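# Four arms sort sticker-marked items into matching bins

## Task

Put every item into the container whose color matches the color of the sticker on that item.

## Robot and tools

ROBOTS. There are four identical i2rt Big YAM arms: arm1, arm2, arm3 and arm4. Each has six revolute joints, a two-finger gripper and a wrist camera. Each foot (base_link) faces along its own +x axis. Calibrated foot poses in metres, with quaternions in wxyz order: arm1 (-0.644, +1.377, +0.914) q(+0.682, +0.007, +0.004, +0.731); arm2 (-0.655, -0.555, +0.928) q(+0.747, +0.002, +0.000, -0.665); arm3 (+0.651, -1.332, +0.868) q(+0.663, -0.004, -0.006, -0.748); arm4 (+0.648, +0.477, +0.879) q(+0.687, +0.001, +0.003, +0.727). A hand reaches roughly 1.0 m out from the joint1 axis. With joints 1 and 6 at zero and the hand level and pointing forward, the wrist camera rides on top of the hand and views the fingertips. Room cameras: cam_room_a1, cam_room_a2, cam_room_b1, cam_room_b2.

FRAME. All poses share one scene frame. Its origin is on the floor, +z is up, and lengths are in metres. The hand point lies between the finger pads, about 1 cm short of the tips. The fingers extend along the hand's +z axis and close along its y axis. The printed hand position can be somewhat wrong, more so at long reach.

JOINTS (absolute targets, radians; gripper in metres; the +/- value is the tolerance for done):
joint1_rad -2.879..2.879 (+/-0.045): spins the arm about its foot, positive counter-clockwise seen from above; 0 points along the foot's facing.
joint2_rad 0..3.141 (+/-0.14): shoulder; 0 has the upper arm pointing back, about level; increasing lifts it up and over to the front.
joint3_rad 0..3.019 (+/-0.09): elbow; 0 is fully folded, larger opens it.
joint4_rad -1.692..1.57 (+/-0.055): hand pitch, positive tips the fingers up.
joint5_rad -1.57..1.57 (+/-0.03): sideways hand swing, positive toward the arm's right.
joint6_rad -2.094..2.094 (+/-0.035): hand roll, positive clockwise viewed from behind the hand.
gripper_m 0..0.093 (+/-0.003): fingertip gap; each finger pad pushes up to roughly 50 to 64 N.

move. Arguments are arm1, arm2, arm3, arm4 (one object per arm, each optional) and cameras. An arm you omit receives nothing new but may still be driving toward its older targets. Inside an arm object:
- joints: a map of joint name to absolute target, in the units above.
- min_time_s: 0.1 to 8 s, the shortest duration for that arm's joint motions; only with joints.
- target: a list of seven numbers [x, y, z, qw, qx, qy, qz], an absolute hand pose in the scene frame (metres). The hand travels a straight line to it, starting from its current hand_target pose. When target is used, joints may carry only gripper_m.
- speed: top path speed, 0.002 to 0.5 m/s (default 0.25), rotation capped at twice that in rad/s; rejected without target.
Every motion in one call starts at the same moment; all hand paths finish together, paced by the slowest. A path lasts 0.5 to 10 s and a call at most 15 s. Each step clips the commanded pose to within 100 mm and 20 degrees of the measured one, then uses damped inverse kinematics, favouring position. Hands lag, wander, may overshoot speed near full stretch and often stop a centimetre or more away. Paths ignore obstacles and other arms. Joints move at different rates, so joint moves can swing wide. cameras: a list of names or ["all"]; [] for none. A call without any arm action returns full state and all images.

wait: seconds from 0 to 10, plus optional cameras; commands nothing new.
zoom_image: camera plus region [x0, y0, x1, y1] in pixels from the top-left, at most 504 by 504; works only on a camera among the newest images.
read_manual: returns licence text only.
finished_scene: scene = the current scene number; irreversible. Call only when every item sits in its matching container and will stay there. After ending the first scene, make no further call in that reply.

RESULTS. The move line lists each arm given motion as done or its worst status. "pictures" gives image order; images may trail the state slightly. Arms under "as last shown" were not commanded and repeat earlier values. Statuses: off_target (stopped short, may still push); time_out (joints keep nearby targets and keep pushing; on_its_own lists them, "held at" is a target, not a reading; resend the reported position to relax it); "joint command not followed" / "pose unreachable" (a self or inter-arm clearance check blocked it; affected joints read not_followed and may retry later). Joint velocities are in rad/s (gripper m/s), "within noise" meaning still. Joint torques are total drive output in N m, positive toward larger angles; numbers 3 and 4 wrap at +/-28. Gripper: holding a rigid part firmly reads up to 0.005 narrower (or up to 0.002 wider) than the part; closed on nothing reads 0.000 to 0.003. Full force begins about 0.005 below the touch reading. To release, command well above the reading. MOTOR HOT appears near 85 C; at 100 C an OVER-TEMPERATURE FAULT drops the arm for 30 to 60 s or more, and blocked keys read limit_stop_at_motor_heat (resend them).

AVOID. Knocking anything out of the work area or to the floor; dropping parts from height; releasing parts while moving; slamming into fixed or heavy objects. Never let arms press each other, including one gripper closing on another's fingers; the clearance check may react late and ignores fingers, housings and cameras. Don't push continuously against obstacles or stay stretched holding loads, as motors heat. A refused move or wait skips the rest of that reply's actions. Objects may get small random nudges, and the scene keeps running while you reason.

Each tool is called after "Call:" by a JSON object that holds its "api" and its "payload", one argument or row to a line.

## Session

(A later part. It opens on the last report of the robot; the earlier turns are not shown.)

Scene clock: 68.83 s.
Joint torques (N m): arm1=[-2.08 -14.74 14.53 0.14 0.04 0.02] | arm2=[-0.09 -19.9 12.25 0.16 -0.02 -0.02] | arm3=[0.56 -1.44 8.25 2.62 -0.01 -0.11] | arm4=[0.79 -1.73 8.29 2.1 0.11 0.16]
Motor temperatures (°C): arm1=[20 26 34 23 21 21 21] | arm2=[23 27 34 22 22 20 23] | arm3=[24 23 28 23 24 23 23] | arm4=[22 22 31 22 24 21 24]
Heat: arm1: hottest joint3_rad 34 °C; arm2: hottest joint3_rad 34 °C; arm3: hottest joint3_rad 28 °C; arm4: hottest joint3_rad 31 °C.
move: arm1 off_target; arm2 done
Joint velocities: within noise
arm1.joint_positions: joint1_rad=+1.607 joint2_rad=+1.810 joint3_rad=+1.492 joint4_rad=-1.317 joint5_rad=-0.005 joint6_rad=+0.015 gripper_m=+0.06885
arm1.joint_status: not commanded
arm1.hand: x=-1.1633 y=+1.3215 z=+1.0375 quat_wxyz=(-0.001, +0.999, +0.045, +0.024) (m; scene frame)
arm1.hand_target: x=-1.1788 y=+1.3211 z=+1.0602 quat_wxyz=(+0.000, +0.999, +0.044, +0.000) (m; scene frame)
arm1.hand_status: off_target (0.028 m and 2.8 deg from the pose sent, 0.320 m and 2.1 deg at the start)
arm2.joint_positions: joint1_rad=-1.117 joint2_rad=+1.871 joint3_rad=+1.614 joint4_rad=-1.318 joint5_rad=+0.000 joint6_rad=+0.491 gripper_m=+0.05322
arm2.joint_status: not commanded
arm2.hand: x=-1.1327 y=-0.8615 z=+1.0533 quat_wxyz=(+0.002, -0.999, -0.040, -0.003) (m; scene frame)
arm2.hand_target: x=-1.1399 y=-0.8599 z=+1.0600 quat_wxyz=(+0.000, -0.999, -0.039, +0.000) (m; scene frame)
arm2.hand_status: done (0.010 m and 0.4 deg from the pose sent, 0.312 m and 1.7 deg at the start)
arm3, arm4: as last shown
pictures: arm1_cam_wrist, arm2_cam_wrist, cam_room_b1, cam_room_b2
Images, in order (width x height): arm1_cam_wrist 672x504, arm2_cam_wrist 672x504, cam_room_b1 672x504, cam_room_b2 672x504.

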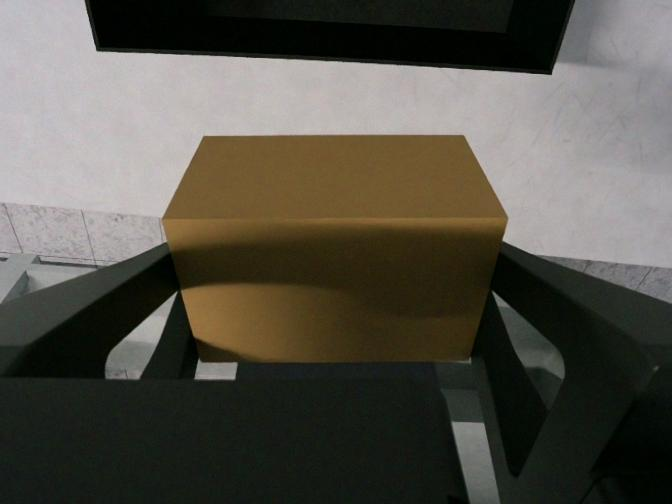

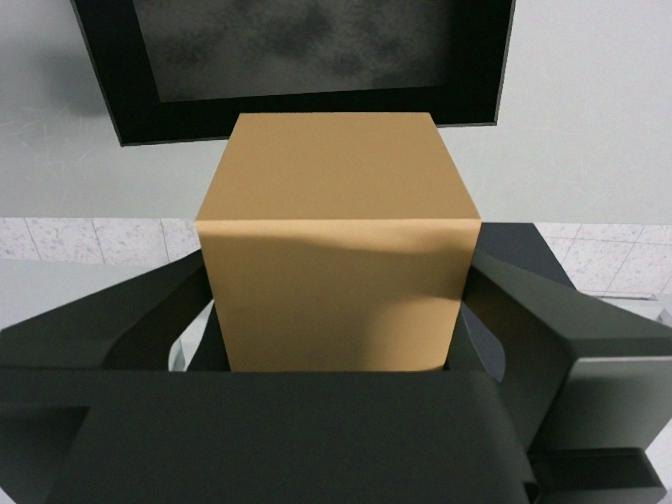

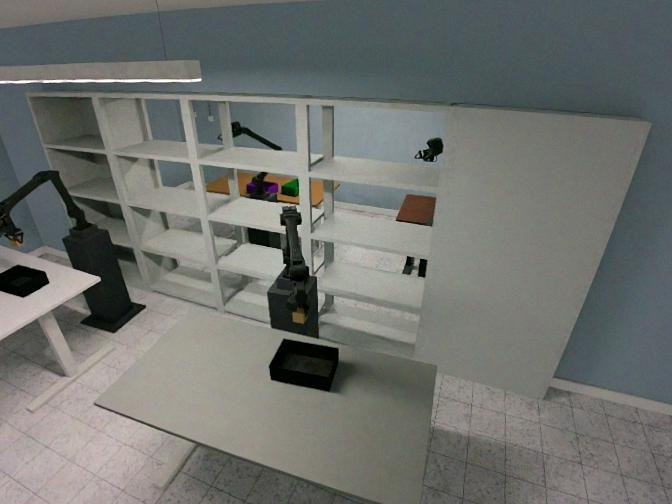

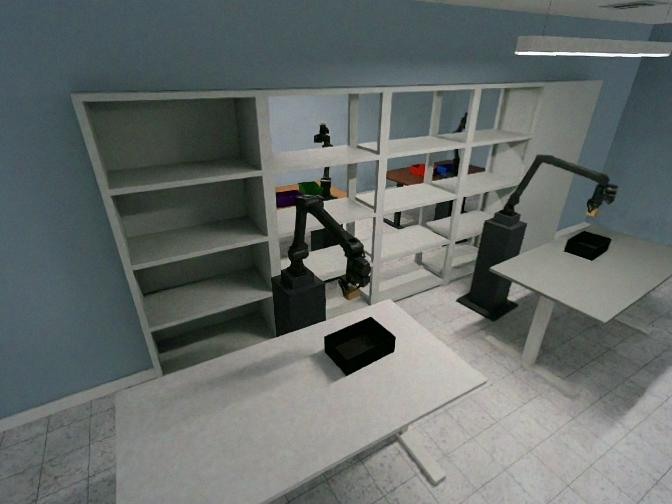

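Call:
{"api": "move", "payload": {
  "arm1": {"joints": {"joint1_rad": 0.2, "joint2_rad": 0.75, "joint3_rad": 1.3, "joint4_rad": -1.1, "joint5_rad": 0, "joint6_rad": 0}, "min_time_s": 3},
  "arm2": {"joints": {"joint1_rad": -0.2, "joint2_rad": 0.75, "joint3_rad": 1.3, "joint4_rad": -1.1, "joint5_rad": 0, "joint6_rad": 0}, "min_time_s": 3},
  "cameras": ["cam_room_b1", "cam_room_b2"]
}}

Call:
{"api": "move", "payload": {
  "arm1": {"joints": {"joint1_rad": -2.258, "joint2_rad": 0.5, "joint3_rad": 0.9, "joint4_rad": -0.5}, "min_time_s": 3},
  "arm2": {"joints": {"joint1_rad": 1.45, "joint2_rad": 0.5, "joint3_rad": 0.9, "joint4_rad": -0.5}, "min_time_s": 3}
}}

Call:
{"api": "move", "payload": {
  "arm1": {"joints": {"joint2_rad": 0.3, "joint3_rad": 0.5, "joint4_rad": -0.3}, "min_time_s": 1.5},
  "arm2": {"joints": {"joint2_rad": 0.3, "joint3_rad": 0.5, "joint4_rad": -0.3}, "min_time_s": 1.5},
  "cameras": ["cam_room_b1", "cam_room_b2", "cam_room_a1", "cam_room_a2", "arm4_cam_wrist", "arm3_cam_wrist"]
}}

Call:
{"api": "zoom_image", "payload": {
  "camera": "cam_room_a1",
  "region": [330, 140, 450, 240]
}}

Call:
{"api": "zoom_image", "payload": {
  "camera": "cam_room_a2",
  "region": [330, 120, 450, 220]
}}

Call:
{"api": "zoom_image", "payload": {
  "camera": "cam_room_a2",
  "region": [140, 100, 290, 240]
}}

Scene clock: 96.07 s.
Joint torques (N m): arm1=[-2.32 0.85 10.89 2.51 0.01 -0.03] | arm2=[1.32 -2.37 9.87 3.41 -0.02 -0.09] | arm3=[0.67 -1.49 8.25 2.66 0 -0.12] | arm4=[0.97 -1.55 8.21 2.24 0.1 0.17]
Motor temperatures (°C): arm1=[20 25 34 23 21 21 22] | arm2=[23 26 33 22 22 20 24] | arm3=[24 23 29 23 24 23 23] | arm4=[22 21 32 22 24 21 24]
Heat: arm1: hottest joint3_rad 34 °C; arm2: hottest joint3_rad 33 °C; arm3: hottest joint3_rad 29 °C; arm4: hottest joint3_rad 32 °C.
move: arm1 done; arm2 done
Joint velocities: within noise
arm1.joint_positions: joint1_rad=+0.206 joint2_rad=+0.746 joint3_rad=+1.297 joint4_rad=-1.121 joint5_rad=-0.001 joint6_rad=+0.008 gripper_m=+0.06886
arm1.joint_status: all done
arm1.hand: x=-0.7233 y=+1.6882 z=+1.4194 quat_wxyz=(-0.284, +0.694, -0.534, -0.390) (m; scene frame)
arm1.hand_target: x=-0.7224 y=+1.6925 z=+1.4245 quat_wxyz=(-0.293, +0.691, -0.531, -0.395) (m; scene frame)
arm1.hand_status: not commanded
arm2.joint_positions: joint1_rad=-0.206 joint2_rad=+0.747 joint3_rad=+1.310 joint4_rad=-1.124 joint5_rad=+0.000 joint6_rad=+0.015 gripper_m=+0.05322
arm2.joint_status: all done
arm2.hand: x=-0.6850 y=-0.8789 z=+1.4362 quat_wxyz=(-0.329, -0.651, -0.587, +0.353) (m; scene frame)
arm2.hand_target: x=-0.6837 y=-0.8839 z=+1.4353 quat_wxyz=(-0.330, -0.643, -0.591, +0.358) (m; scene frame)
arm2.hand_status: not commanded
arm3, arm4: as last shown
pictures: cam_room_b1, cam_room_b2
Images, in order (width x height): cam_room_b1 672x504, cam_room_b2 672x504.

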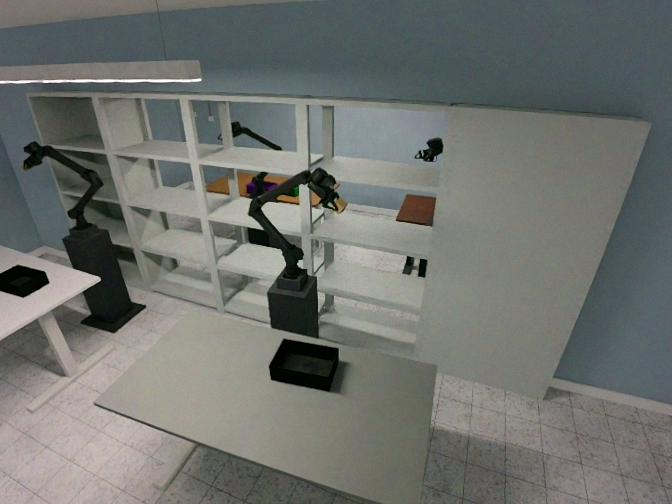

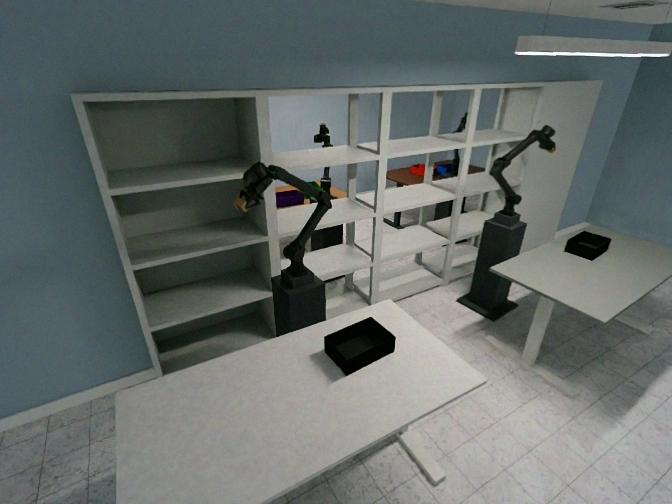

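Scene clock: 99.47 s.
Joint torques (N m): arm1=[-2.08 1.49 11.93 2.66 0.06 -0.01] | arm2=[0.97 -1.79 10.69 3.7 -0.03 -0.08] | arm3=[0.5 -1.26 8.28 2.61 -0.01 -0.11] | arm4=[0.85 -1.55 8.28 2.13 0.1 0.14]
Motor temperatures (°C): arm1=[20 25 34 23 21 21 22] | arm2=[23 26 33 22 22 20 24] | arm3=[24 23 29 23 24 23 23] | arm4=[22 21 32 22 24 21 24]
Heat: arm1: hottest joint3_rad 34 °C; arm2: hottest joint3_rad 33 °C; arm3: hottest joint3_rad 29 °C; arm4: hottest joint3_rad 32 °C.
move: arm1 done; arm2 done
Joint velocities: within noise
arm1.joint_positions: joint1_rad=-2.253 joint2_rad=+0.511 joint3_rad=+0.896 joint4_rad=-0.523 joint5_rad=+0.000 joint6_rad=+0.007 gripper_m=+0.06888
arm1.joint_status: all done
arm1.hand: x=-0.3712 y=+1.1890 z=+1.3938 quat_wxyz=(-0.621, -0.229, -0.723, +0.197) (m; scene frame)
arm1.hand_target: x=-0.3749 y=+1.1896 z=+1.4049 quat_wxyz=(-0.633, -0.225, -0.712, +0.205) (m; scene frame)
arm1.hand_status: not commanded
arm2.joint_positions: joint1_rad=+1.448 joint2_rad=+0.514 joint3_rad=+0.910 joint4_rad=-0.526 joint5_rad=+0.000 joint6_rad=+0.014 gripper_m=+0.05322
arm2.joint_status: all done
arm2.hand: x=-0.3324 y=-0.5593 z=+1.4201 quat_wxyz=(-0.661, -0.009, -0.751, -0.004) (m; scene frame)
arm2.hand_target: x=-0.3352 y=-0.5584 z=+1.4243 quat_wxyz=(-0.672, -0.002, -0.741, +0.000) (m; scene frame)
arm2.hand_status: not commanded
arm3, arm4: as last shown
pictures: none

Scene clock: 101.43 s.
Joint torques (N m): arm1=[-2.55 2.37 12.79 2.76 0.04 -0.05] | arm2=[0.85 -0.85 11.6 3.67 -0.03 -0.07] | arm3=[0.67 -1.32 8.31 2.65 0 -0.11] | arm4=[1.03 -1.85 8.27 2.1 0.13 0.15]
Motor temperatures (°C): arm1=[20 25 35 23 21 21 22] | arm2=[23 26 33 22 22 20 24] | arm3=[24 23 29 23 24 23 23] | arm4=[22 21 32 22 24 21 24]
Heat: arm1: hottest joint3_rad 35 °C; arm2: hottest joint3_rad 33 °C; arm3: hottest joint3_rad 29 °C; arm4: hottest joint3_rad 32 °C.
move: arm1 done; arm2 done
Joint velocities: within noise
arm1.joint_positions: joint1_rad=-2.253 joint2_rad=+0.311 joint3_rad=+0.492 joint4_rad=-0.324 joint5_rad=+0.000 joint6_rad=+0.007 gripper_m=+0.06888
arm1.joint_status: all done
arm1.hand: x=-0.3905 y=+1.2014 z=+1.2541 quat_wxyz=(-0.619, -0.230, -0.725, +0.196) (m; scene frame)
arm1.hand_target: x=-0.3929 y=+1.2013 z=+1.2682 quat_wxyz=(-0.633, -0.225, -0.712, +0.205) (m; scene frame)
arm1.hand_status: not commanded
arm2.joint_positions: joint1_rad=+1.448 joint2_rad=+0.315 joint3_rad=+0.507 joint4_rad=-0.327 joint5_rad=+0.000 joint6_rad=+0.014 gripper_m=+0.05322
arm2.joint_status: all done
arm2.hand: x=-0.3522 y=-0.5587 z=+1.2806 quat_wxyz=(-0.659, -0.009, -0.752, -0.004) (m; scene frame)
arm2.hand_target: x=-0.3545 y=-0.5579 z=+1.2870 quat_wxyz=(-0.672, -0.002, -0.741, +0.000) (m; scene frame)
arm2.hand_status: not commanded
arm3, arm4: as last shown
pictures: arm3_cam_wrist, arm4_cam_wrist, cam_room_a1, cam_room_a2, cam_room_b1, cam_room_b2
Images, in order (width x height): arm3_cam_wrist 672x504, arm4_cam_wrist 672x504, cam_room_a1 672x504, cam_room_a2 672x504, cam_room_b1 672x504, cam_room_b2 672x504.

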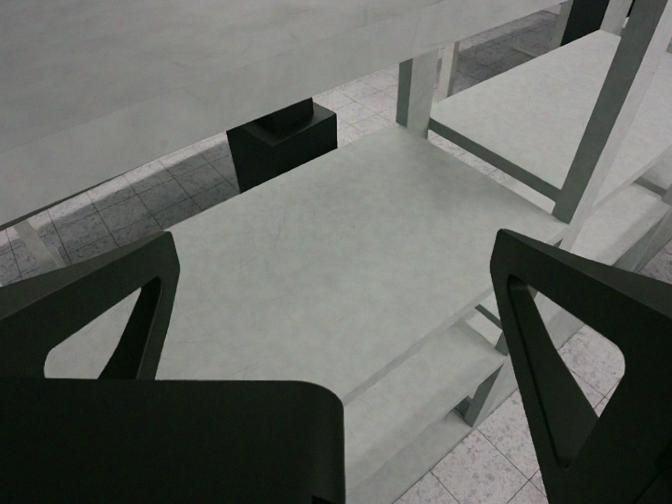

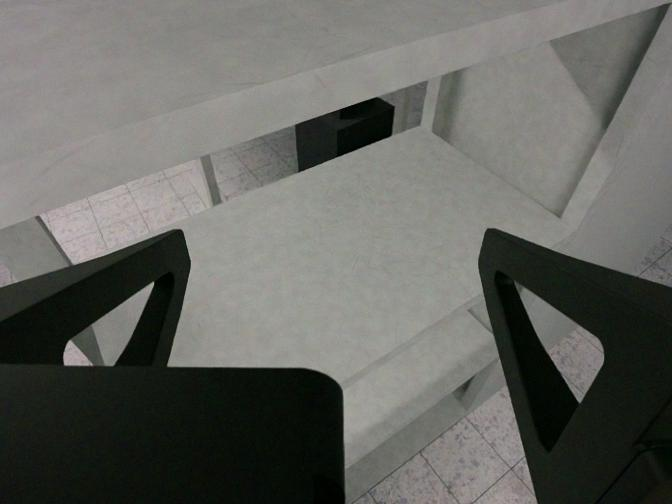

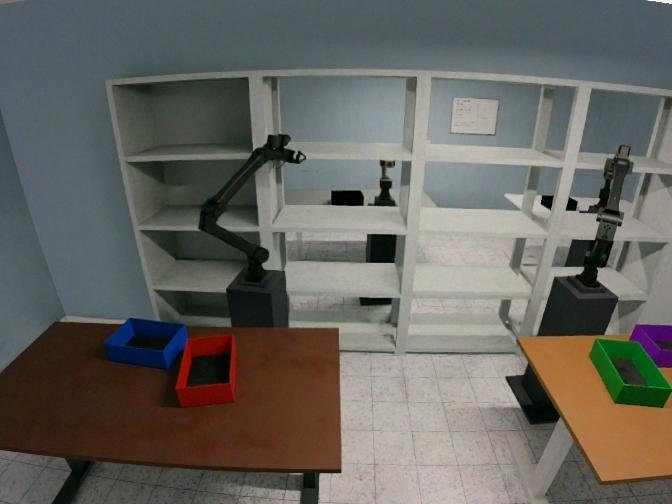

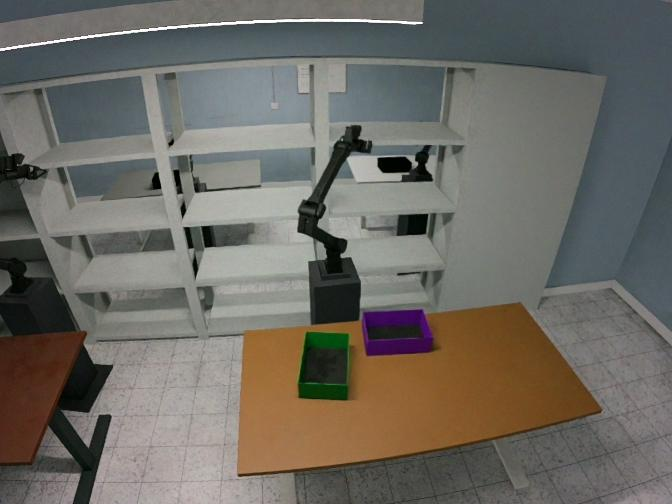

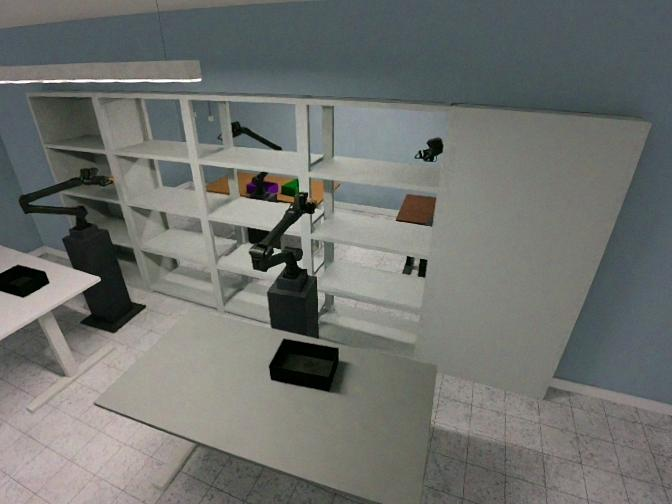

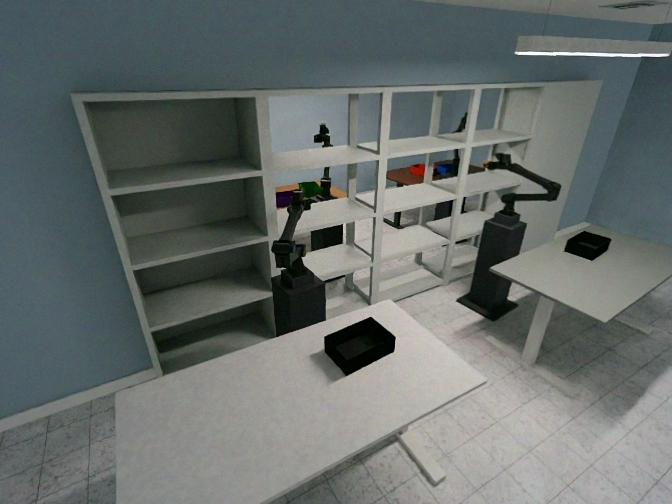

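Scaled by 4.200.

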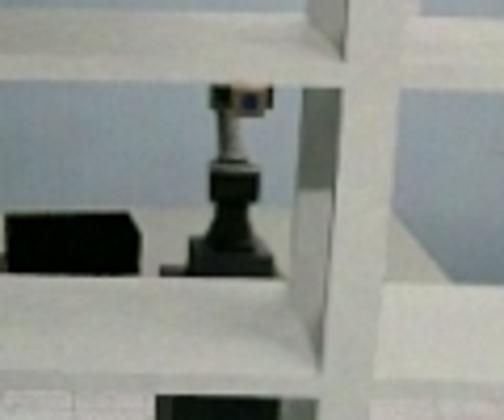

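Scaled by 4.200.

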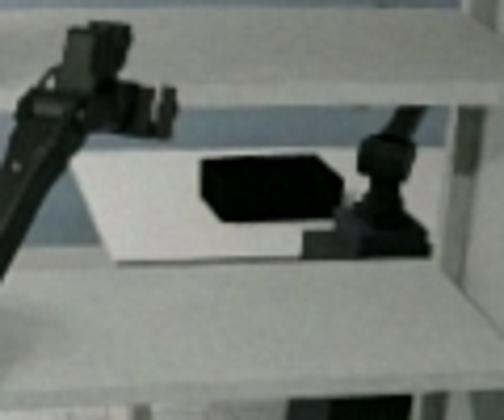

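Scaled by 3.360.

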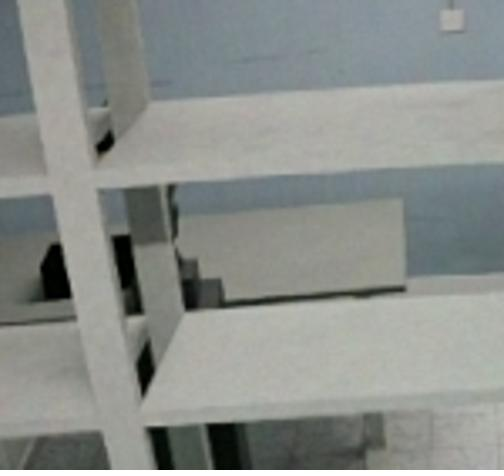

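Call:
{"api": "move", "payload": {
  "arm1": {"target": [0.0, 0.922, 1.09, 0.6126, 0.2329, 0.7298, -0.1955], "speed": 0.25},
  "arm2": {"joints": {"joint1_rad": 1.026}, "min_time_s": 1.2}
}}

Call:
{"api": "move", "payload": {
  "arm2": {"target": [0.01, -0.86, 1.08, 0.628, 0.1635, 0.7484, -0.1372], "speed": 0.25},
  "cameras": ["arm3_cam_wrist", "arm4_cam_wrist", "cam_room_a2"]
}}

Call:
{"api": "zoom_image", "payload": {
  "camera": "arm4_cam_wrist",
  "region": [260, 90, 440, 270]
}}

Call:
{"api": "zoom_image", "payload": {
  "camera": "arm3_cam_wrist",
  "region": [240, 120, 420, 300]
}}

Scene clock: 115.27 s.
Joint torques (N m): arm1=[-1.85 -16.38 15.08 1.73 0.03 0.04] | arm2=[0.38 -0.91 11.56 3.7 -0.02 -0.07] | arm3=[0.62 -1.32 8.27 2.65 -0.01 -0.12] | arm4=[1.08 -1.61 8.38 2.09 0.13 0.15]
Motor temperatures (°C): arm1=[20 25 36 23 21 21 22] | arm2=[23 26 34 22 22 20 24] | arm3=[24 23 29 23 24 23 23] | arm4=[22 21 32 22 24 21 24]
Heat: arm1: hottest joint3_rad 36 °C; arm2: hottest joint3_rad 34 °C; arm3: hottest joint3_rad 29 °C; arm4: hottest joint3_rad 32 °C.
move: arm1 off_target; arm2 done
Joint velocities: within noise
arm1.joint_positions: joint1_rad=-2.253 joint2_rad=+1.966 joint3_rad=+1.275 joint4_rad=+0.479 joint5_rad=+0.000 joint6_rad=+0.007 gripper_m=+0.06888
arm1.joint_status: not commanded
arm1.hand: x=-0.0141 y=+0.9350 z=+1.0613 quat_wxyz=(-0.594, -0.237, -0.746, +0.188) (m; scene frame)
arm1.hand_target: x=-0.0021 y=+0.9234 z=+1.0904 quat_wxyz=(-0.612, -0.233, -0.730, +0.195) (m; scene frame)
arm1.hand_status: off_target (0.035 m and 3.0 deg from the pose sent, 0.507 m and 1.0 deg at the start)
arm2.joint_positions: joint1_rad=+1.030 joint2_rad=+0.315 joint3_rad=+0.507 joint4_rad=-0.327 joint5_rad=+0.000 joint6_rad=+0.014 gripper_m=+0.05322
arm2.joint_status: all done
arm2.hand: x=-0.3793 y=-0.6818 z=+1.2802 quat_wxyz=(-0.645, -0.165, -0.735, +0.133) (m; scene frame)
arm2.hand_target: x=-0.3818 y=-0.6819 z=+1.2866 quat_wxyz=(-0.656, -0.159, -0.724, +0.141) (m; scene frame)
arm2.hand_status: not commanded
arm3, arm4: as last shown
pictures: none

Scene clock: 117.77 s.
Joint torques (N m): arm1=[-2.61 -15.91 14.94 1.59 0 0.05] | arm2=[0.44 -17.9 13.57 2.93 0.16 -0.08] | arm3=[0.56 -1.38 8.31 2.61 -0.01 -0.11] | arm4=[1.08 -1.49 8.35 2.04 0.12 0.15]
Motor temperatures (°C): arm1=[20 25 36 23 21 21 22] | arm2=[23 26 34 22 22 20 24] | arm3=[24 23 29 23 24 23 23] | arm4=[22 21 32 22 24 21 24]
Heat: arm1: hottest joint3_rad 36 °C; arm2: hottest joint3_rad 34 °C; arm3: hottest joint3_rad 29 °C; arm4: hottest joint3_rad 32 °C.
move: arm2 off_target
Joint velocities: within noise
arm1, arm3, arm4: as last shown
arm2.joint_positions: joint1_rad=+1.030 joint2_rad=+1.900 joint3_rad=+1.083 joint4_rad=+0.597 joint5_rad=+0.000 joint6_rad=+0.012 gripper_m=+0.05322
arm2.joint_status: not commanded
arm2.hand: x=-0.0066 y=-0.8492 z=+1.0625 quat_wxyz=(-0.612, -0.170, -0.762, +0.127) (m; scene frame)
arm2.hand_target: x=+0.0083 y=-0.8594 z=+1.0806 quat_wxyz=(-0.628, -0.164, -0.748, +0.137) (m; scene frame)
arm2.hand_status: off_target (0.026 m and 2.7 deg from the pose sent, 0.473 m and 2.5 deg at the start)
pictures: arm3_cam_wrist, arm4_cam_wrist, cam_room_a2
Images, in order (width x height): arm3_cam_wrist 672x504, arm4_cam_wrist 672x504, cam_room_a2 672x504.

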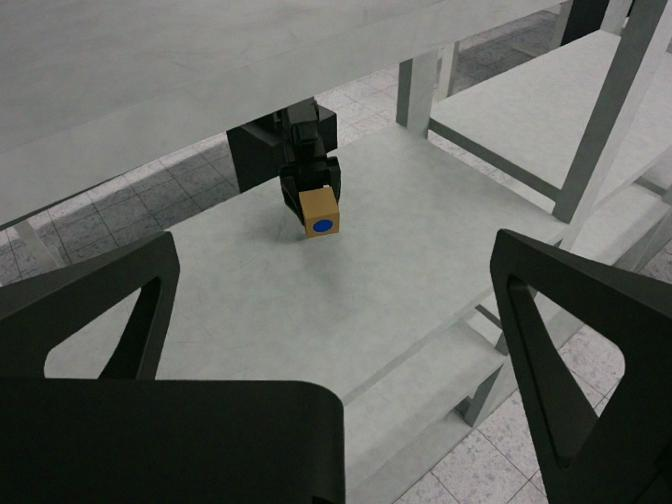

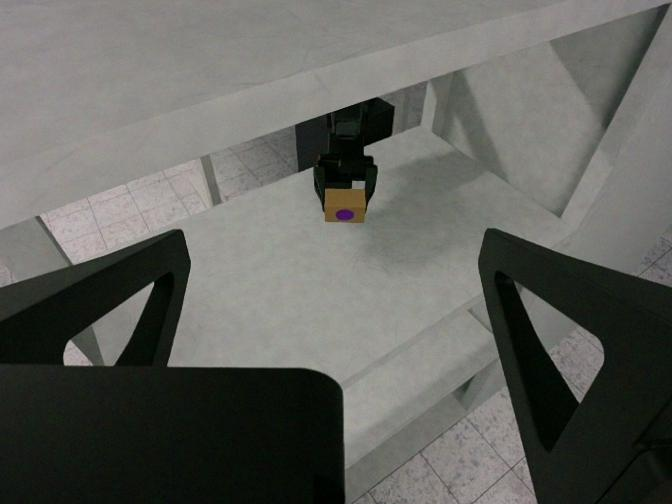

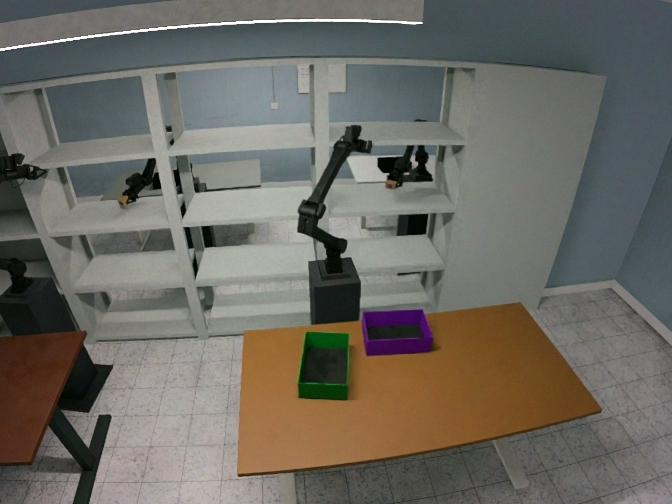

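Scaled by 2.800.

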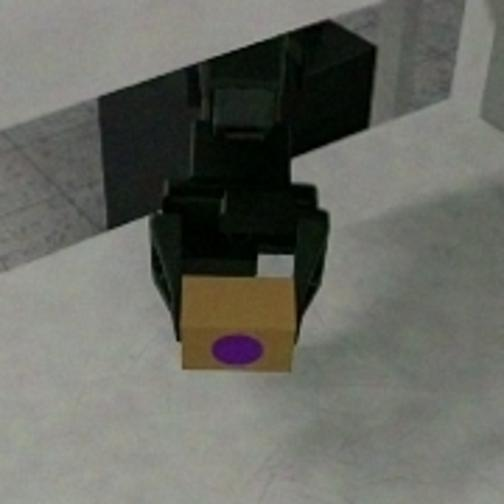

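Scaled by 2.800.

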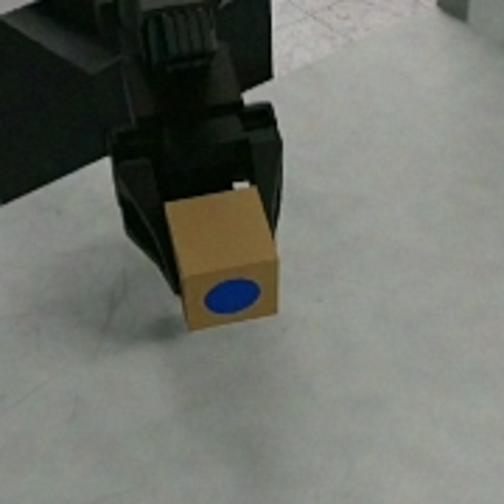

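Call:
{"api": "move", "payload": {
  "arm1": {"target": [0.0, 0.922, 1.04, 0.6126, 0.2329, 0.7298, -0.1955], "speed": 0.1},
  "arm2": {"target": [0.01, -0.86, 1.032, 0.628, 0.1635, 0.7484, -0.1372], "speed": 0.1}
}}

Call:
{"api": "move", "payload": {
  "arm1": {"target": [0.0, 0.922, 1.02, 0.6126, 0.2329, 0.7298, -0.1955], "speed": 0.05},
  "arm2": {"target": [0.01, -0.86, 1.012, 0.628, 0.1635, 0.7484, -0.1372], "speed": 0.05},
  "cameras": ["arm3_cam_wrist", "arm4_cam_wrist"]
}}

Call:
{"api": "zoom_image", "payload": {
  "camera": "arm4_cam_wrist",
  "region": [260, 120, 440, 300]
}}

Call:
{"api": "zoom_image", "payload": {
  "camera": "arm3_cam_wrist",
  "region": [240, 140, 420, 320]
}}

Scene clock: 127.73 s.
Joint torques (N m): arm1=[-2.32 -16.15 12.59 2.73 0.05 0] | arm2=[0.44 -17.73 11.92 3.6 0.12 -0.05] | arm3=[0.56 -1.32 8.24 2.61 0 -0.1] | arm4=[0.97 -1.55 8.31 2.14 0.15 0.2]
Motor temperatures (°C): arm1=[20 26 35 23 21 21 22] | arm2=[23 26 34 22 22 20 24] | arm3=[24 23 29 23 24 23 23] | arm4=[22 21 32 22 24 21 24]
Heat: arm1: hottest joint3_rad 35 °C; arm2: hottest joint3_rad 34 °C; arm3: hottest joint3_rad 29 °C; arm4: hottest joint3_rad 32 °C.
move: arm1 off_target; arm2 off_target
Joint velocities: within noise
arm1.joint_positions: joint1_rad=-2.253 joint2_rad=+2.052 joint3_rad=+1.275 joint4_rad=+0.556 joint5_rad=+0.000 joint6_rad=+0.007 gripper_m=+0.06888
arm1.joint_status: not commanded
arm1.hand: x=-0.0111 y=+0.9325 z=+1.0152 quat_wxyz=(-0.590, -0.238, -0.749, +0.187) (m; scene frame)
arm1.hand_target: x=-0.0014 y=+0.9229 z=+1.0402 quat_wxyz=(-0.612, -0.233, -0.730, +0.195) (m; scene frame)
arm1.hand_status: off_target (0.029 m and 3.5 deg from the pose sent, 0.029 m and 2.9 deg at the start)
arm2.joint_positions: joint1_rad=+1.030 joint2_rad=+1.988 joint3_rad=+1.083 joint4_rad=+0.690 joint5_rad=+0.000 joint6_rad=+0.009 gripper_m=+0.05322
arm2.joint_status: not commanded
arm2.hand: x=-0.0033 y=-0.8506 z=+1.0239 quat_wxyz=(-0.614, -0.169, -0.761, +0.128) (m; scene frame)
arm2.hand_target: x=+0.0089 y=-0.8597 z=+1.0324 quat_wxyz=(-0.628, -0.164, -0.748, +0.137) (m; scene frame)
arm2.hand_status: off_target (0.018 m and 2.5 deg from the pose sent, 0.036 m and 2.7 deg at the start)
arm3.joint_positions: joint1_rad=-2.088 joint2_rad=+0.702 joint3_rad=+1.309 joint4_rad=-0.768 joint5_rad=+0.001 joint6_rad=+0.006 gripper_m=+0.09399
arm3.joint_status: not commanded
arm3.hand: x=+0.3814 y=-1.1233 z=+1.4692 quat_wxyz=(+0.197, -0.724, +0.245, +0.614) (m; scene frame)
arm3.hand_target: x=+0.3822 y=-1.1198 z=+1.4692 quat_wxyz=(+0.203, -0.720, +0.246, +0.616) (m; scene frame)
arm3.hand_status: not commanded
arm4.joint_positions: joint1_rad=+0.898 joint2_rad=+0.706 joint3_rad=+1.302 joint4_rad=-0.770 joint5_rad=-0.001 joint6_rad=-0.012 gripper_m=+0.09398
arm4.joint_status: not commanded
arm4.hand: x=+0.3747 y=+0.6751 z=+1.4787 quat_wxyz=(-0.196, +0.731, -0.229, -0.613) (m; scene frame)
arm4.hand_target: x=+0.3759 y=+0.6739 z=+1.4847 quat_wxyz=(-0.195, +0.721, -0.231, -0.623) (m; scene frame)
arm4.hand_status: not commanded
pictures: none

Scene clock: 128.70 s.
Joint torques (N m): arm1=[-1.55 -15.09 12.44 2.55 0.09 0.04] | arm2=[0.56 -16.09 11.69 3.07 0.11 -0.05] | arm3=[0.67 -1.38 8.24 2.62 0 -0.12] | arm4=[1.2 -1.44 8.32 2.21 0.14 0.16]
Motor temperatures (°C): arm1=[20 26 35 23 21 21 22] | arm2=[23 26 34 22 22 20 24] | arm3=[24 23 29 23 24 23 23] | arm4=[22 21 32 22 24 21 24]
Heat: arm1: hottest joint3_rad 35 °C; arm2: hottest joint3_rad 34 °C; arm3: hottest joint3_rad 29 °C; arm4: hottest joint3_rad 32 °C.
move: arm1 off_target; arm2 off_target
Joint velocities: within noise
arm1.joint_positions: joint1_rad=-2.253 joint2_rad=+2.070 joint3_rad=+1.275 joint4_rad=+0.599 joint5_rad=+0.000 joint6_rad=+0.009 gripper_m=+0.06888
arm1.joint_status: not commanded
arm1.hand: x=-0.0096 y=+0.9315 z=+1.0125 quat_wxyz=(-0.600, -0.236, -0.741, +0.189) (m; scene frame)
arm1.hand_target: x=-0.0008 y=+0.9225 z=+1.0200 quat_wxyz=(-0.612, -0.233, -0.730, +0.195) (m; scene frame)
arm1.hand_status: off_target (0.015 m and 2.1 deg from the pose sent, 0.016 m and 3.5 deg at the start)
arm2.joint_positions: joint1_rad=+1.030 joint2_rad=+2.011 joint3_rad=+1.083 joint4_rad=+0.747 joint5_rad=+0.000 joint6_rad=+0.008 gripper_m=+0.05322
arm2.joint_status: not commanded
arm2.hand: x=-0.0015 y=-0.8514 z=+1.0216 quat_wxyz=(-0.627, -0.166, -0.750, +0.131) (m; scene frame)
arm2.hand_target: x=+0.0088 y=-0.8597 z=+1.0120 quat_wxyz=(-0.628, -0.164, -0.748, +0.137) (m; scene frame)
arm2.hand_status: off_target (0.017 m and 0.8 deg from the pose sent, 0.020 m and 2.5 deg at the start)
arm3, arm4: as last shown
pictures: arm3_cam_wrist, arm4_cam_wrist
Images, in order (width x height): arm3_cam_wrist 672x504, arm4_cam_wrist 672x504.

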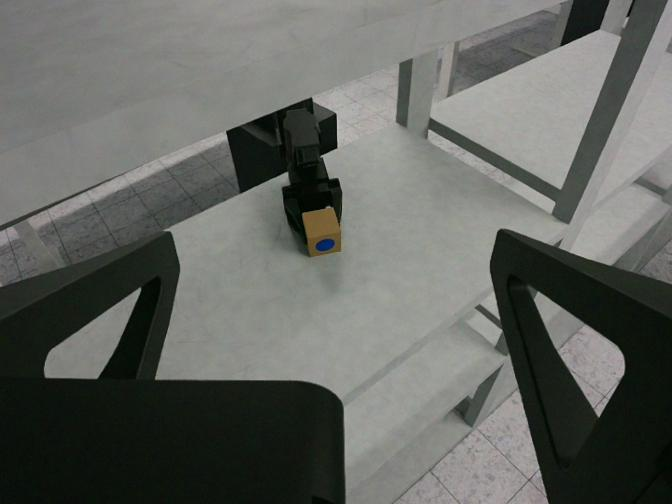

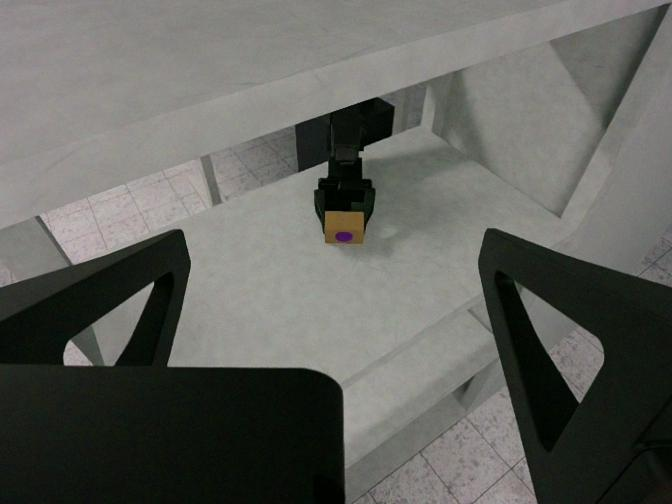

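Scaled by 2.800.

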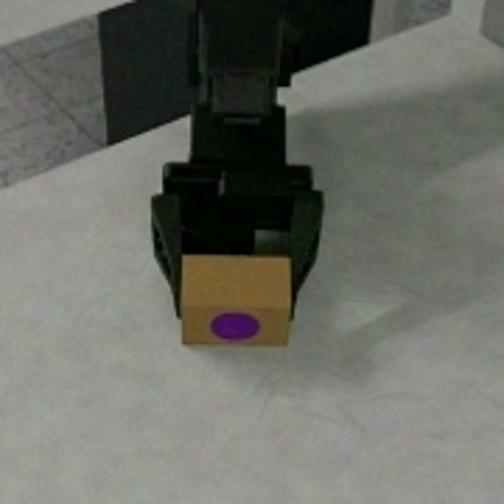

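Scaled by 2.800.

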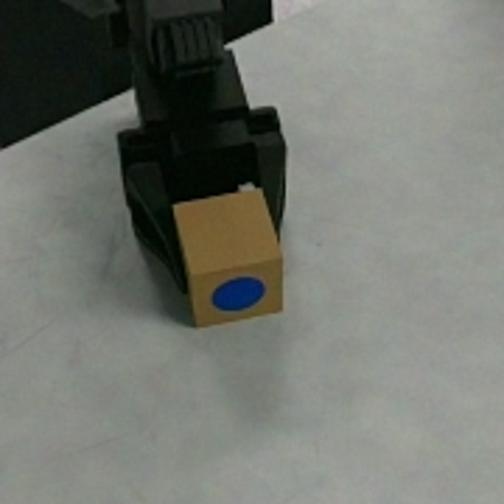

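Call:
{"api": "move", "payload": {
  "arm1": {"joints": {"gripper_m": 0.093}},
  "arm2": {"joints": {"gripper_m": 0.085}}
}}

Call:
{"api": "move", "payload": {
  "arm1": {"target": [-0.19, 1.055, 1.06, 0.6126, 0.2329, 0.7298, -0.1955], "speed": 0.2},
  "arm2": {"target": [-0.19, -0.768, 1.07, 0.628, 0.1635, 0.7484, -0.1372], "speed": 0.2}
}}

Call:
{"api": "move", "payload": {
  "arm1": {"target": [-0.38, 1.19, 1.13, 0.6126, 0.2329, 0.7298, -0.1955], "speed": 0.25},
  "arm2": {"target": [-0.38, -0.68, 1.15, 0.628, 0.1635, 0.7484, -0.1372], "speed": 0.25},
  "arm3": {"target": [0.155, -0.925, 1.06, 0.1391, -0.7479, 0.1658, 0.6276], "speed": 0.25, "joints": {"gripper_m": 0.093}},
  "arm4": {"target": [0.11, 0.866, 1.06, 0.1933, -0.7306, 0.2303, 0.6130], "speed": 0.25, "joints": {"gripper_m": 0.093}}
}}

Call:
{"api": "wait", "payload": {
  "seconds": 0.2,
  "cameras": ["arm3_cam_wrist", "arm4_cam_wrist"]
}}

Scene clock: 139.93 s.
Joint torques (N m): arm1=[-2.14 -15.15 12.37 2.45 0.06 -0.04] | arm2=[0.62 -16.26 11.55 2.99 0.08 -0.05] | arm3=[0.44 -1.32 8.27 2.61 0 -0.11] | arm4=[0.79 -1.55 8.4 2.11 0.16 0.17]
Motor temperatures (°C): arm1=[20 26 35 23 21 21 22] | arm2=[23 26 34 22 22 20 24] | arm3=[24 23 29 23 24 23 23] | arm4=[22 21 32 22 24 21 24]
Heat: arm1: hottest joint3_rad 35 °C; arm2: hottest joint3_rad 34 °C; arm3: hottest joint3_rad 29 °C; arm4: hottest joint3_rad 32 °C.
move: arm1 done; arm2 done
Joint velocities: within noise
arm1.joint_positions: joint1_rad=-2.253 joint2_rad=+2.070 joint3_rad=+1.275 joint4_rad=+0.600 joint5_rad=+0.000 joint6_rad=+0.009 gripper_m=+0.09296
arm1.joint_status: all done
arm1.hand: x=-0.0096 y=+0.9314 z=+1.0128 quat_wxyz=(-0.600, -0.236, -0.740, +0.190) (m; scene frame)
arm1.hand_target: x=-0.0009 y=+0.9225 z=+1.0201 quat_wxyz=(-0.612, -0.233, -0.730, +0.196) (m; scene frame)
arm1.hand_status: not commanded
arm2.joint_positions: joint1_rad=+1.030 joint2_rad=+2.014 joint3_rad=+1.084 joint4_rad=+0.748 joint5_rad=+0.001 joint6_rad=+0.008 gripper_m=+0.08493
arm2.joint_status: all done
arm2.hand: x=-0.0012 y=-0.8516 z=+1.0206 quat_wxyz=(-0.626, -0.166, -0.750, +0.131) (m; scene frame)
arm2.hand_target: x=+0.0089 y=-0.8596 z=+1.0122 quat_wxyz=(-0.628, -0.164, -0.748, +0.137) (m; scene frame)
arm2.hand_status: not commanded
arm3, arm4: as last shown
pictures: none

Scene clock: 141.67 s.
Joint torques (N m): arm1=[-2.14 -9.47 7.66 2.26 -0.07 -0.03] | arm2=[0.67 -11.69 6.9 2.86 0.15 -0.03] | arm3=[0.67 -1.26 8.25 2.63 0.01 -0.11] | arm4=[0.91 -1.55 8.38 2.25 0.17 0.15]
Motor temperatures (°C): arm1=[20 26 35 23 21 21 22] | arm2=[23 26 34 22 22 20 24] | arm3=[24 23 29 23 24 23 23] | arm4=[22 21 32 22 24 21 24]
Heat: arm1: hottest joint3_rad 35 °C; arm2: hottest joint3_rad 34 °C; arm3: hottest joint3_rad 29 °C; arm4: hottest joint3_rad 32 °C.
move: arm1 off_target; arm2 done
Joint velocities: within noise
arm1.joint_positions: joint1_rad=-2.253 joint2_rad=+1.592 joint3_rad=+0.607 joint4_rad=+0.792 joint5_rad=-0.001 joint6_rad=+0.013 gripper_m=+0.09297
arm1.joint_status: not commanded
arm1.hand: x=-0.1900 y=+1.0588 z=+1.0477 quat_wxyz=(-0.601, -0.237, -0.740, +0.189) (m; scene frame)
arm1.hand_target: x=-0.1900 y=+1.0550 z=+1.0601 quat_wxyz=(-0.612, -0.233, -0.730, +0.196) (m; scene frame)
arm1.hand_status: off_target (0.013 m and 2.0 deg from the pose sent, 0.224 m and 2.0 deg at the start)
arm2.joint_positions: joint1_rad=+1.030 joint2_rad=+1.523 joint3_rad=+0.497 joint4_rad=+0.847 joint5_rad=+0.002 joint6_rad=+0.008 gripper_m=+0.08494
arm2.joint_status: not commanded
arm2.hand: x=-0.1873 y=-0.7680 z=+1.0699 quat_wxyz=(-0.628, -0.166, -0.749, +0.132) (m; scene frame)
arm2.hand_target: x=-0.1901 y=-0.7680 z=+1.0700 quat_wxyz=(-0.628, -0.164, -0.748, +0.137) (m; scene frame)
arm2.hand_status: done (0.003 m and 0.7 deg from the pose sent, 0.212 m and 0.8 deg at the start)
arm3, arm4: as last shown
pictures: none

Scene clock: 144.60 s.
Joint torques (N m): arm1=[-2.61 2.43 12.12 1.48 -0.06 -0.03] | arm2=[1.61 -0.32 11.4 2 0.16 -0.01] | arm3=[0.44 -15.91 11.06 2.58 -0.16 -0.11] | arm4=[0.38 -16.44 10.13 2.06 -0.03 0.09]
Motor temperatures (°C): arm1=[20 26 35 23 21 21 22] | arm2=[23 26 33 22 22 20 24] | arm3=[24 23 29 23 24 23 23] | arm4=[22 21 32 22 24 21 24]
Heat: arm1: hottest joint3_rad 35 °C; arm2: hottest joint3_rad 33 °C; arm3: hottest joint3_rad 29 °C; arm4: hottest joint3_rad 32 °C.
move: arm1 done; arm2 done; arm3 off_target; arm4 off_target
Joint velocities: within noise
arm1.joint_positions: joint1_rad=-2.253 joint2_rad=+0.418 joint3_rad=+0.188 joint4_rad=+0.077 joint5_rad=-0.006 joint6_rad=+0.013 gripper_m=+0.09297
arm1.joint_status: not commanded
arm1.hand: x=-0.3779 y=+1.1929 z=+1.1305 quat_wxyz=(-0.616, -0.231, -0.728, +0.191) (m; scene frame)
arm1.hand_target: x=-0.3800 y=+1.1901 z=+1.1300 quat_wxyz=(-0.613, -0.233, -0.730, +0.195) (m; scene frame)
arm1.hand_status: done (0.004 m and 0.7 deg from the pose sent, 0.245 m and 2.0 deg at the start)
arm2.joint_positions: joint1_rad=+1.034 joint2_rad=+0.296 joint3_rad=+0.199 joint4_rad=-0.060 joint5_rad=+0.016 joint6_rad=+0.008 gripper_m=+0.08494
arm2.joint_status: not commanded
arm2.hand: x=-0.3788 y=-0.6832 z=+1.1582 quat_wxyz=(-0.635, -0.168, -0.742, +0.138) (m; scene frame)
arm2.hand_target: x=-0.3798 y=-0.6802 z=+1.1499 quat_wxyz=(-0.628, -0.163, -0.748, +0.137) (m; scene frame)
arm2.hand_status: done (0.009 m and 1.2 deg from the pose sent, 0.226 m and 0.7 deg at the start)
arm3.joint_positions: joint1_rad=-2.207 joint2_rad=+1.660 joint3_rad=+0.858 joint4_rad=+0.557 joint5_rad=-0.325 joint6_rad=-0.064 gripper_m=+0.09306
arm3.joint_status: all done
arm3.hand: x=+0.1616 y=-0.9433 z=+1.0305 quat_wxyz=(+0.120, -0.767, +0.174, +0.606) (m; scene frame)
arm3.hand_target: x=+0.1564 y=-0.9263 z=+1.0602 quat_wxyz=(+0.139, -0.748, +0.166, +0.627) (m; scene frame)
arm3.hand_status: off_target (0.035 m and 4.0 deg from the pose sent, 0.508 m and 11.7 deg at the start)
arm4.joint_positions: joint1_rad=+0.894 joint2_rad=+1.723 joint3_rad=+0.898 joint4_rad=+0.589 joint5_rad=-0.012 joint6_rad=-0.012 gripper_m=+0.09312
arm4.joint_status: all done
arm4.hand: x=+0.1212 y=+0.8523 z=+1.0361 quat_wxyz=(-0.186, +0.750, -0.233, -0.591) (m; scene frame)
arm4.hand_target: x=+0.1115 y=+0.8652 z=+1.0602 quat_wxyz=(-0.193, +0.731, -0.230, -0.613) (m; scene frame)
arm4.hand_status: off_target (0.030 m and 3.4 deg from the pose sent, 0.531 m and 0.4 deg at the start)
pictures: none

Scene clock: 144.80 s.
Joint torques (N m): arm1=[-3.49 2.61 12.21 1.42 -0.04 -0.02] | arm2=[1.49 -0.21 11.34 2 0.16 0] | arm3=[0.32 -16.03 11.11 2.54 -0.15 -0.12] | arm4=[0.79 -16.15 10.07 2.15 -0.07 0.08]
Motor temperatures (°C): arm1=[20 26 35 23 21 21 22] | arm2=[23 26 33 22 22 20 24] | arm3=[24 23 29 23 24 23 23] | arm4=[22 21 33 22 24 21 24]
Heat: arm1: hottest joint3_rad 35 °C; arm2: hottest joint3_rad 33 °C; arm3: hottest joint3_rad 29 °C; arm4: hottest joint3_rad 33 °C.
Joint velocities: within noise
arm1.joint_positions: joint1_rad=-2.253 joint2_rad=+0.418 joint3_rad=+0.188 joint4_rad=+0.077 joint5_rad=-0.006 joint6_rad=+0.013 gripper_m=+0.09297
arm1.joint_status: not commanded
arm1.hand: x=-0.3779 y=+1.1929 z=+1.1305 quat_wxyz=(-0.616, -0.231, -0.728, +0.191) (m; scene frame)
arm1.hand_target: x=-0.3800 y=+1.1901 z=+1.1300 quat_wxyz=(-0.613, -0.233, -0.730, +0.195) (m; scene frame)
arm1.hand_status: done (0.004 m and 0.7 deg from the pose sent, 0.245 m and 2.0 deg at the start)
arm2.joint_positions: joint1_rad=+1.034 joint2_rad=+0.296 joint3_rad=+0.199 joint4_rad=-0.060 joint5_rad=+0.016 joint6_rad=+0.008 gripper_m=+0.08494
arm2.joint_status: not commanded
arm2.hand: x=-0.3788 y=-0.6832 z=+1.1582 quat_wxyz=(-0.635, -0.168, -0.742, +0.138) (m; scene frame)
arm2.hand_target: x=-0.3798 y=-0.6802 z=+1.1499 quat_wxyz=(-0.628, -0.163, -0.748, +0.137) (m; scene frame)
arm2.hand_status: done (0.009 m and 1.2 deg from the pose sent, 0.226 m and 0.7 deg at the start)
arm3.joint_positions: joint1_rad=-2.207 joint2_rad=+1.660 joint3_rad=+0.858 joint4_rad=+0.557 joint5_rad=-0.325 joint6_rad=-0.064 gripper_m=+0.09306
arm3.joint_status: all done
arm3.hand: x=+0.1616 y=-0.9433 z=+1.0305 quat_wxyz=(+0.120, -0.767, +0.174, +0.606) (m; scene frame)
arm3.hand_target: x=+0.1564 y=-0.9263 z=+1.0602 quat_wxyz=(+0.139, -0.748, +0.166, +0.627) (m; scene frame)
arm3.hand_status: off_target (0.035 m and 4.0 deg from the pose sent, 0.508 m and 11.7 deg at the start)
arm4.joint_positions: joint1_rad=+0.894 joint2_rad=+1.723 joint3_rad=+0.898 joint4_rad=+0.589 joint5_rad=-0.012 joint6_rad=-0.012 gripper_m=+0.09312
arm4.joint_status: all done
arm4.hand: x=+0.1212 y=+0.8523 z=+1.0361 quat_wxyz=(-0.186, +0.750, -0.233, -0.591) (m; scene frame)
arm4.hand_target: x=+0.1115 y=+0.8652 z=+1.0602 quat_wxyz=(-0.193, +0.731, -0.230, -0.613) (m; scene frame)
arm4.hand_status: off_target (0.030 m and 3.4 deg from the pose sent, 0.531 m and 0.4 deg at the start)
wait: 0.20 s; no rest
pictures: arm3_cam_wrist, arm4_cam_wrist
Images, in order (width x height): arm3_cam_wrist 672x504, arm4_cam_wrist 672x504.

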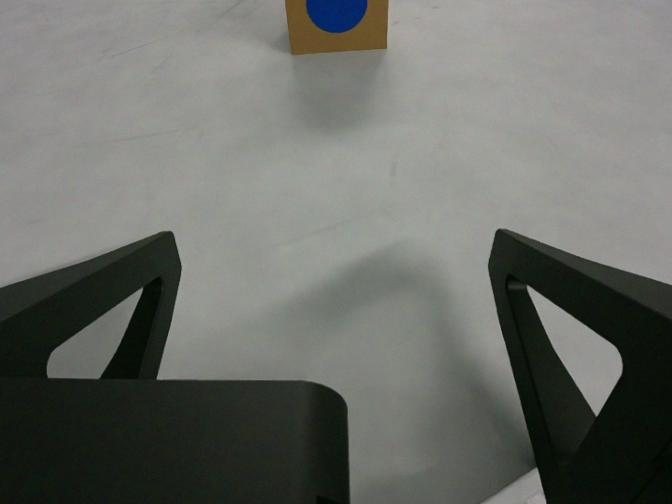

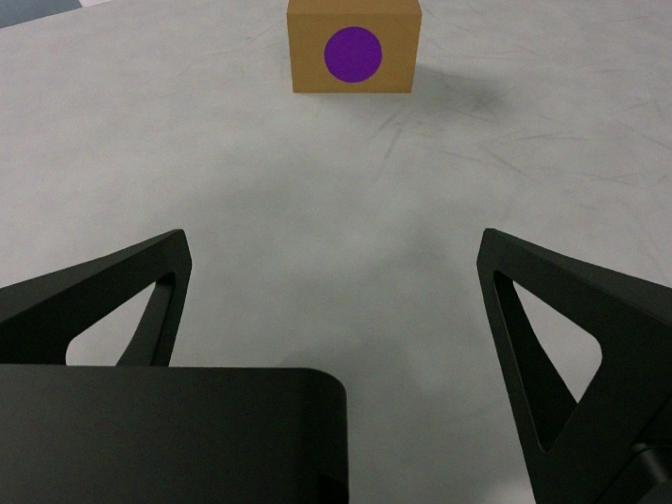

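Call:
{"api": "move", "payload": {
  "arm3": {"target": [0.018, -0.884, 1.043, 0.1391, -0.7479, 0.1658, 0.6276], "speed": 0.18},
  "arm4": {"target": [0.022, 0.931, 1.035, 0.1933, -0.7306, 0.2303, 0.6130], "speed": 0.18}
}}

Call:
{"api": "wait", "payload": {
  "seconds": 0.2,
  "cameras": ["arm3_cam_wrist", "arm4_cam_wrist"]
}}

Scene clock: 153.90 s.
Joint torques (N m): arm1=[-2.49 2.78 12.16 1.62 -0.08 -0.01] | arm2=[1.55 -0.26 11.37 1.98 0.16 -0.01] | arm3=[2.14 -19.72 12.08 1.46 0.06 0.02] | arm4=[0.32 -19.49 10.67 0.99 -0.08 0.07]
Motor temperatures (°C): arm1=[20 25 35 23 21 21 22] | arm2=[23 25 34 22 22 20 24] | arm3=[24 23 30 23 24 23 23] | arm4=[22 22 34 22 24 21 24]
Heat: arm1: hottest joint3_rad 35 °C; arm2: hottest joint3_rad 34 °C; arm3: hottest joint3_rad 30 °C; arm4: hottest joint3_rad 34 °C.
move: arm3 off_target; arm4 off_target
Joint velocities: within noise
arm1, arm2: as last shown
arm3.joint_positions: joint1_rad=-2.122 joint2_rad=+1.942 joint3_rad=+1.258 joint4_rad=+0.488 joint5_rad=-0.223 joint6_rad=-0.057 gripper_m=+0.09306
arm3.joint_status: not commanded
arm3.hand: x=+0.0341 y=-0.8873 z=+1.0308 quat_wxyz=(+0.140, -0.755, +0.169, +0.618) (m; scene frame)
arm3.hand_target: x=+0.0190 y=-0.8848 z=+1.0430 quat_wxyz=(+0.139, -0.748, +0.166, +0.628) (m; scene frame)
arm3.hand_status: off_target (0.020 m and 1.4 deg from the pose sent, 0.156 m and 4.0 deg at the start)
arm4.joint_positions: joint1_rad=+0.893 joint2_rad=+1.968 joint3_rad=+1.235 joint4_rad=+0.549 joint5_rad=-0.014 joint6_rad=-0.012 gripper_m=+0.09312
arm4.joint_status: not commanded
arm4.hand: x=+0.0305 y=+0.9180 z=+1.0328 quat_wxyz=(-0.192, +0.734, -0.228, -0.610) (m; scene frame)
arm4.hand_target: x=+0.0229 y=+0.9304 z=+1.0352 quat_wxyz=(-0.193, +0.731, -0.230, -0.613) (m; scene frame)
arm4.hand_status: off_target (0.016 m and 0.6 deg from the pose sent, 0.127 m and 3.4 deg at the start)
pictures: none

Scene clock: 154.10 s.
Joint torques (N m): arm1=[-2.73 2.61 12.18 1.51 -0.02 -0.07] | arm2=[1.49 -0.21 11.4 1.95 0.17 -0.02] | arm3=[2.2 -19.84 12.1 1.46 0.07 0.02] | arm4=[0.09 -19.19 10.81 1.02 -0.04 0.07]
Motor temperatures (°C): arm1=[20 25 35 23 21 21 22] | arm2=[23 25 34 22 22 20 24] | arm3=[24 23 30 23 24 23 23] | arm4=[22 22 34 22 24 21 24]
Heat: arm1: hottest joint3_rad 35 °C; arm2: hottest joint3_rad 34 °C; arm3: hottest joint3_rad 30 °C; arm4: hottest joint3_rad 34 °C.
Joint velocities: within noise
arm1.joint_positions: joint1_rad=-2.253 joint2_rad=+0.418 joint3_rad=+0.188 joint4_rad=+0.077 joint5_rad=-0.006 joint6_rad=+0.013 gripper_m=+0.09297
arm1.joint_status: not commanded
arm1.hand: x=-0.3779 y=+1.1929 z=+1.1305 quat_wxyz=(-0.616, -0.231, -0.728, +0.191) (m; scene frame)
arm1.hand_target: x=-0.3800 y=+1.1901 z=+1.1300 quat_wxyz=(-0.613, -0.233, -0.730, +0.195) (m; scene frame)
arm1.hand_status: not commanded
arm2.joint_positions: joint1_rad=+1.034 joint2_rad=+0.296 joint3_rad=+0.199 joint4_rad=-0.060 joint5_rad=+0.016 joint6_rad=+0.008 gripper_m=+0.08494
arm2.joint_status: not commanded
arm2.hand: x=-0.3788 y=-0.6832 z=+1.1582 quat_wxyz=(-0.635, -0.168, -0.742, +0.138) (m; scene frame)
arm2.hand_target: x=-0.3798 y=-0.6802 z=+1.1499 quat_wxyz=(-0.628, -0.163, -0.748, +0.137) (m; scene frame)
arm2.hand_status: not commanded
arm3.joint_positions: joint1_rad=-2.122 joint2_rad=+1.942 joint3_rad=+1.258 joint4_rad=+0.488 joint5_rad=-0.223 joint6_rad=-0.057 gripper_m=+0.09306
arm3.joint_status: not commanded
arm3.hand: x=+0.0341 y=-0.8873 z=+1.0308 quat_wxyz=(+0.140, -0.755, +0.169, +0.618) (m; scene frame)
arm3.hand_target: x=+0.0190 y=-0.8848 z=+1.0430 quat_wxyz=(+0.139, -0.748, +0.166, +0.628) (m; scene frame)
arm3.hand_status: off_target (0.020 m and 1.4 deg from the pose sent, 0.156 m and 4.0 deg at the start)
arm4.joint_positions: joint1_rad=+0.893 joint2_rad=+1.968 joint3_rad=+1.235 joint4_rad=+0.549 joint5_rad=-0.014 joint6_rad=-0.012 gripper_m=+0.09312
arm4.joint_status: not commanded
arm4.hand: x=+0.0305 y=+0.9180 z=+1.0328 quat_wxyz=(-0.192, +0.734, -0.228, -0.610) (m; scene frame)
arm4.hand_target: x=+0.0229 y=+0.9304 z=+1.0352 quat_wxyz=(-0.193, +0.731, -0.230, -0.613) (m; scene frame)
arm4.hand_status: off_target (0.016 m and 0.6 deg from the pose sent, 0.127 m and 3.4 deg at the start)
wait: 0.20 s; no rest
pictures: arm3_cam_wrist, arm4_cam_wrist
Images, in order (width x height): arm3_cam_wrist 672x504, arm4_cam_wrist 672x504.

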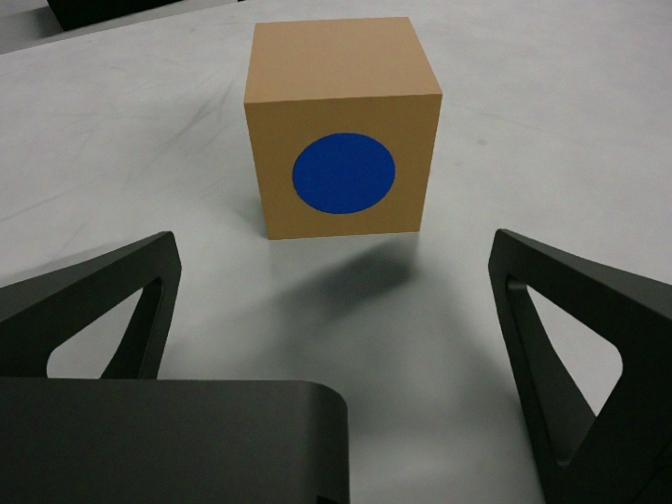

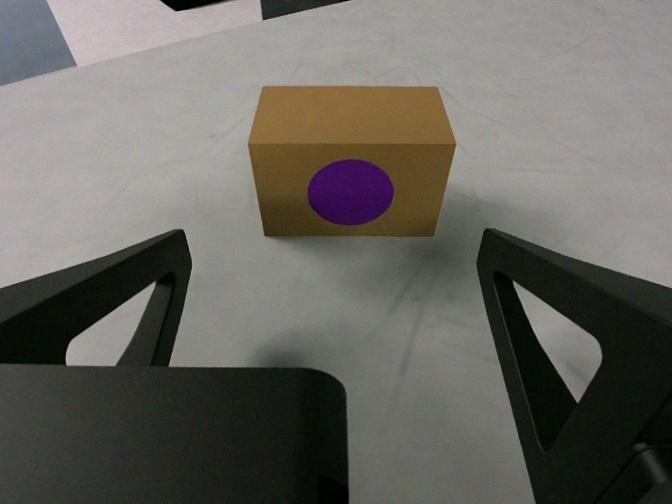

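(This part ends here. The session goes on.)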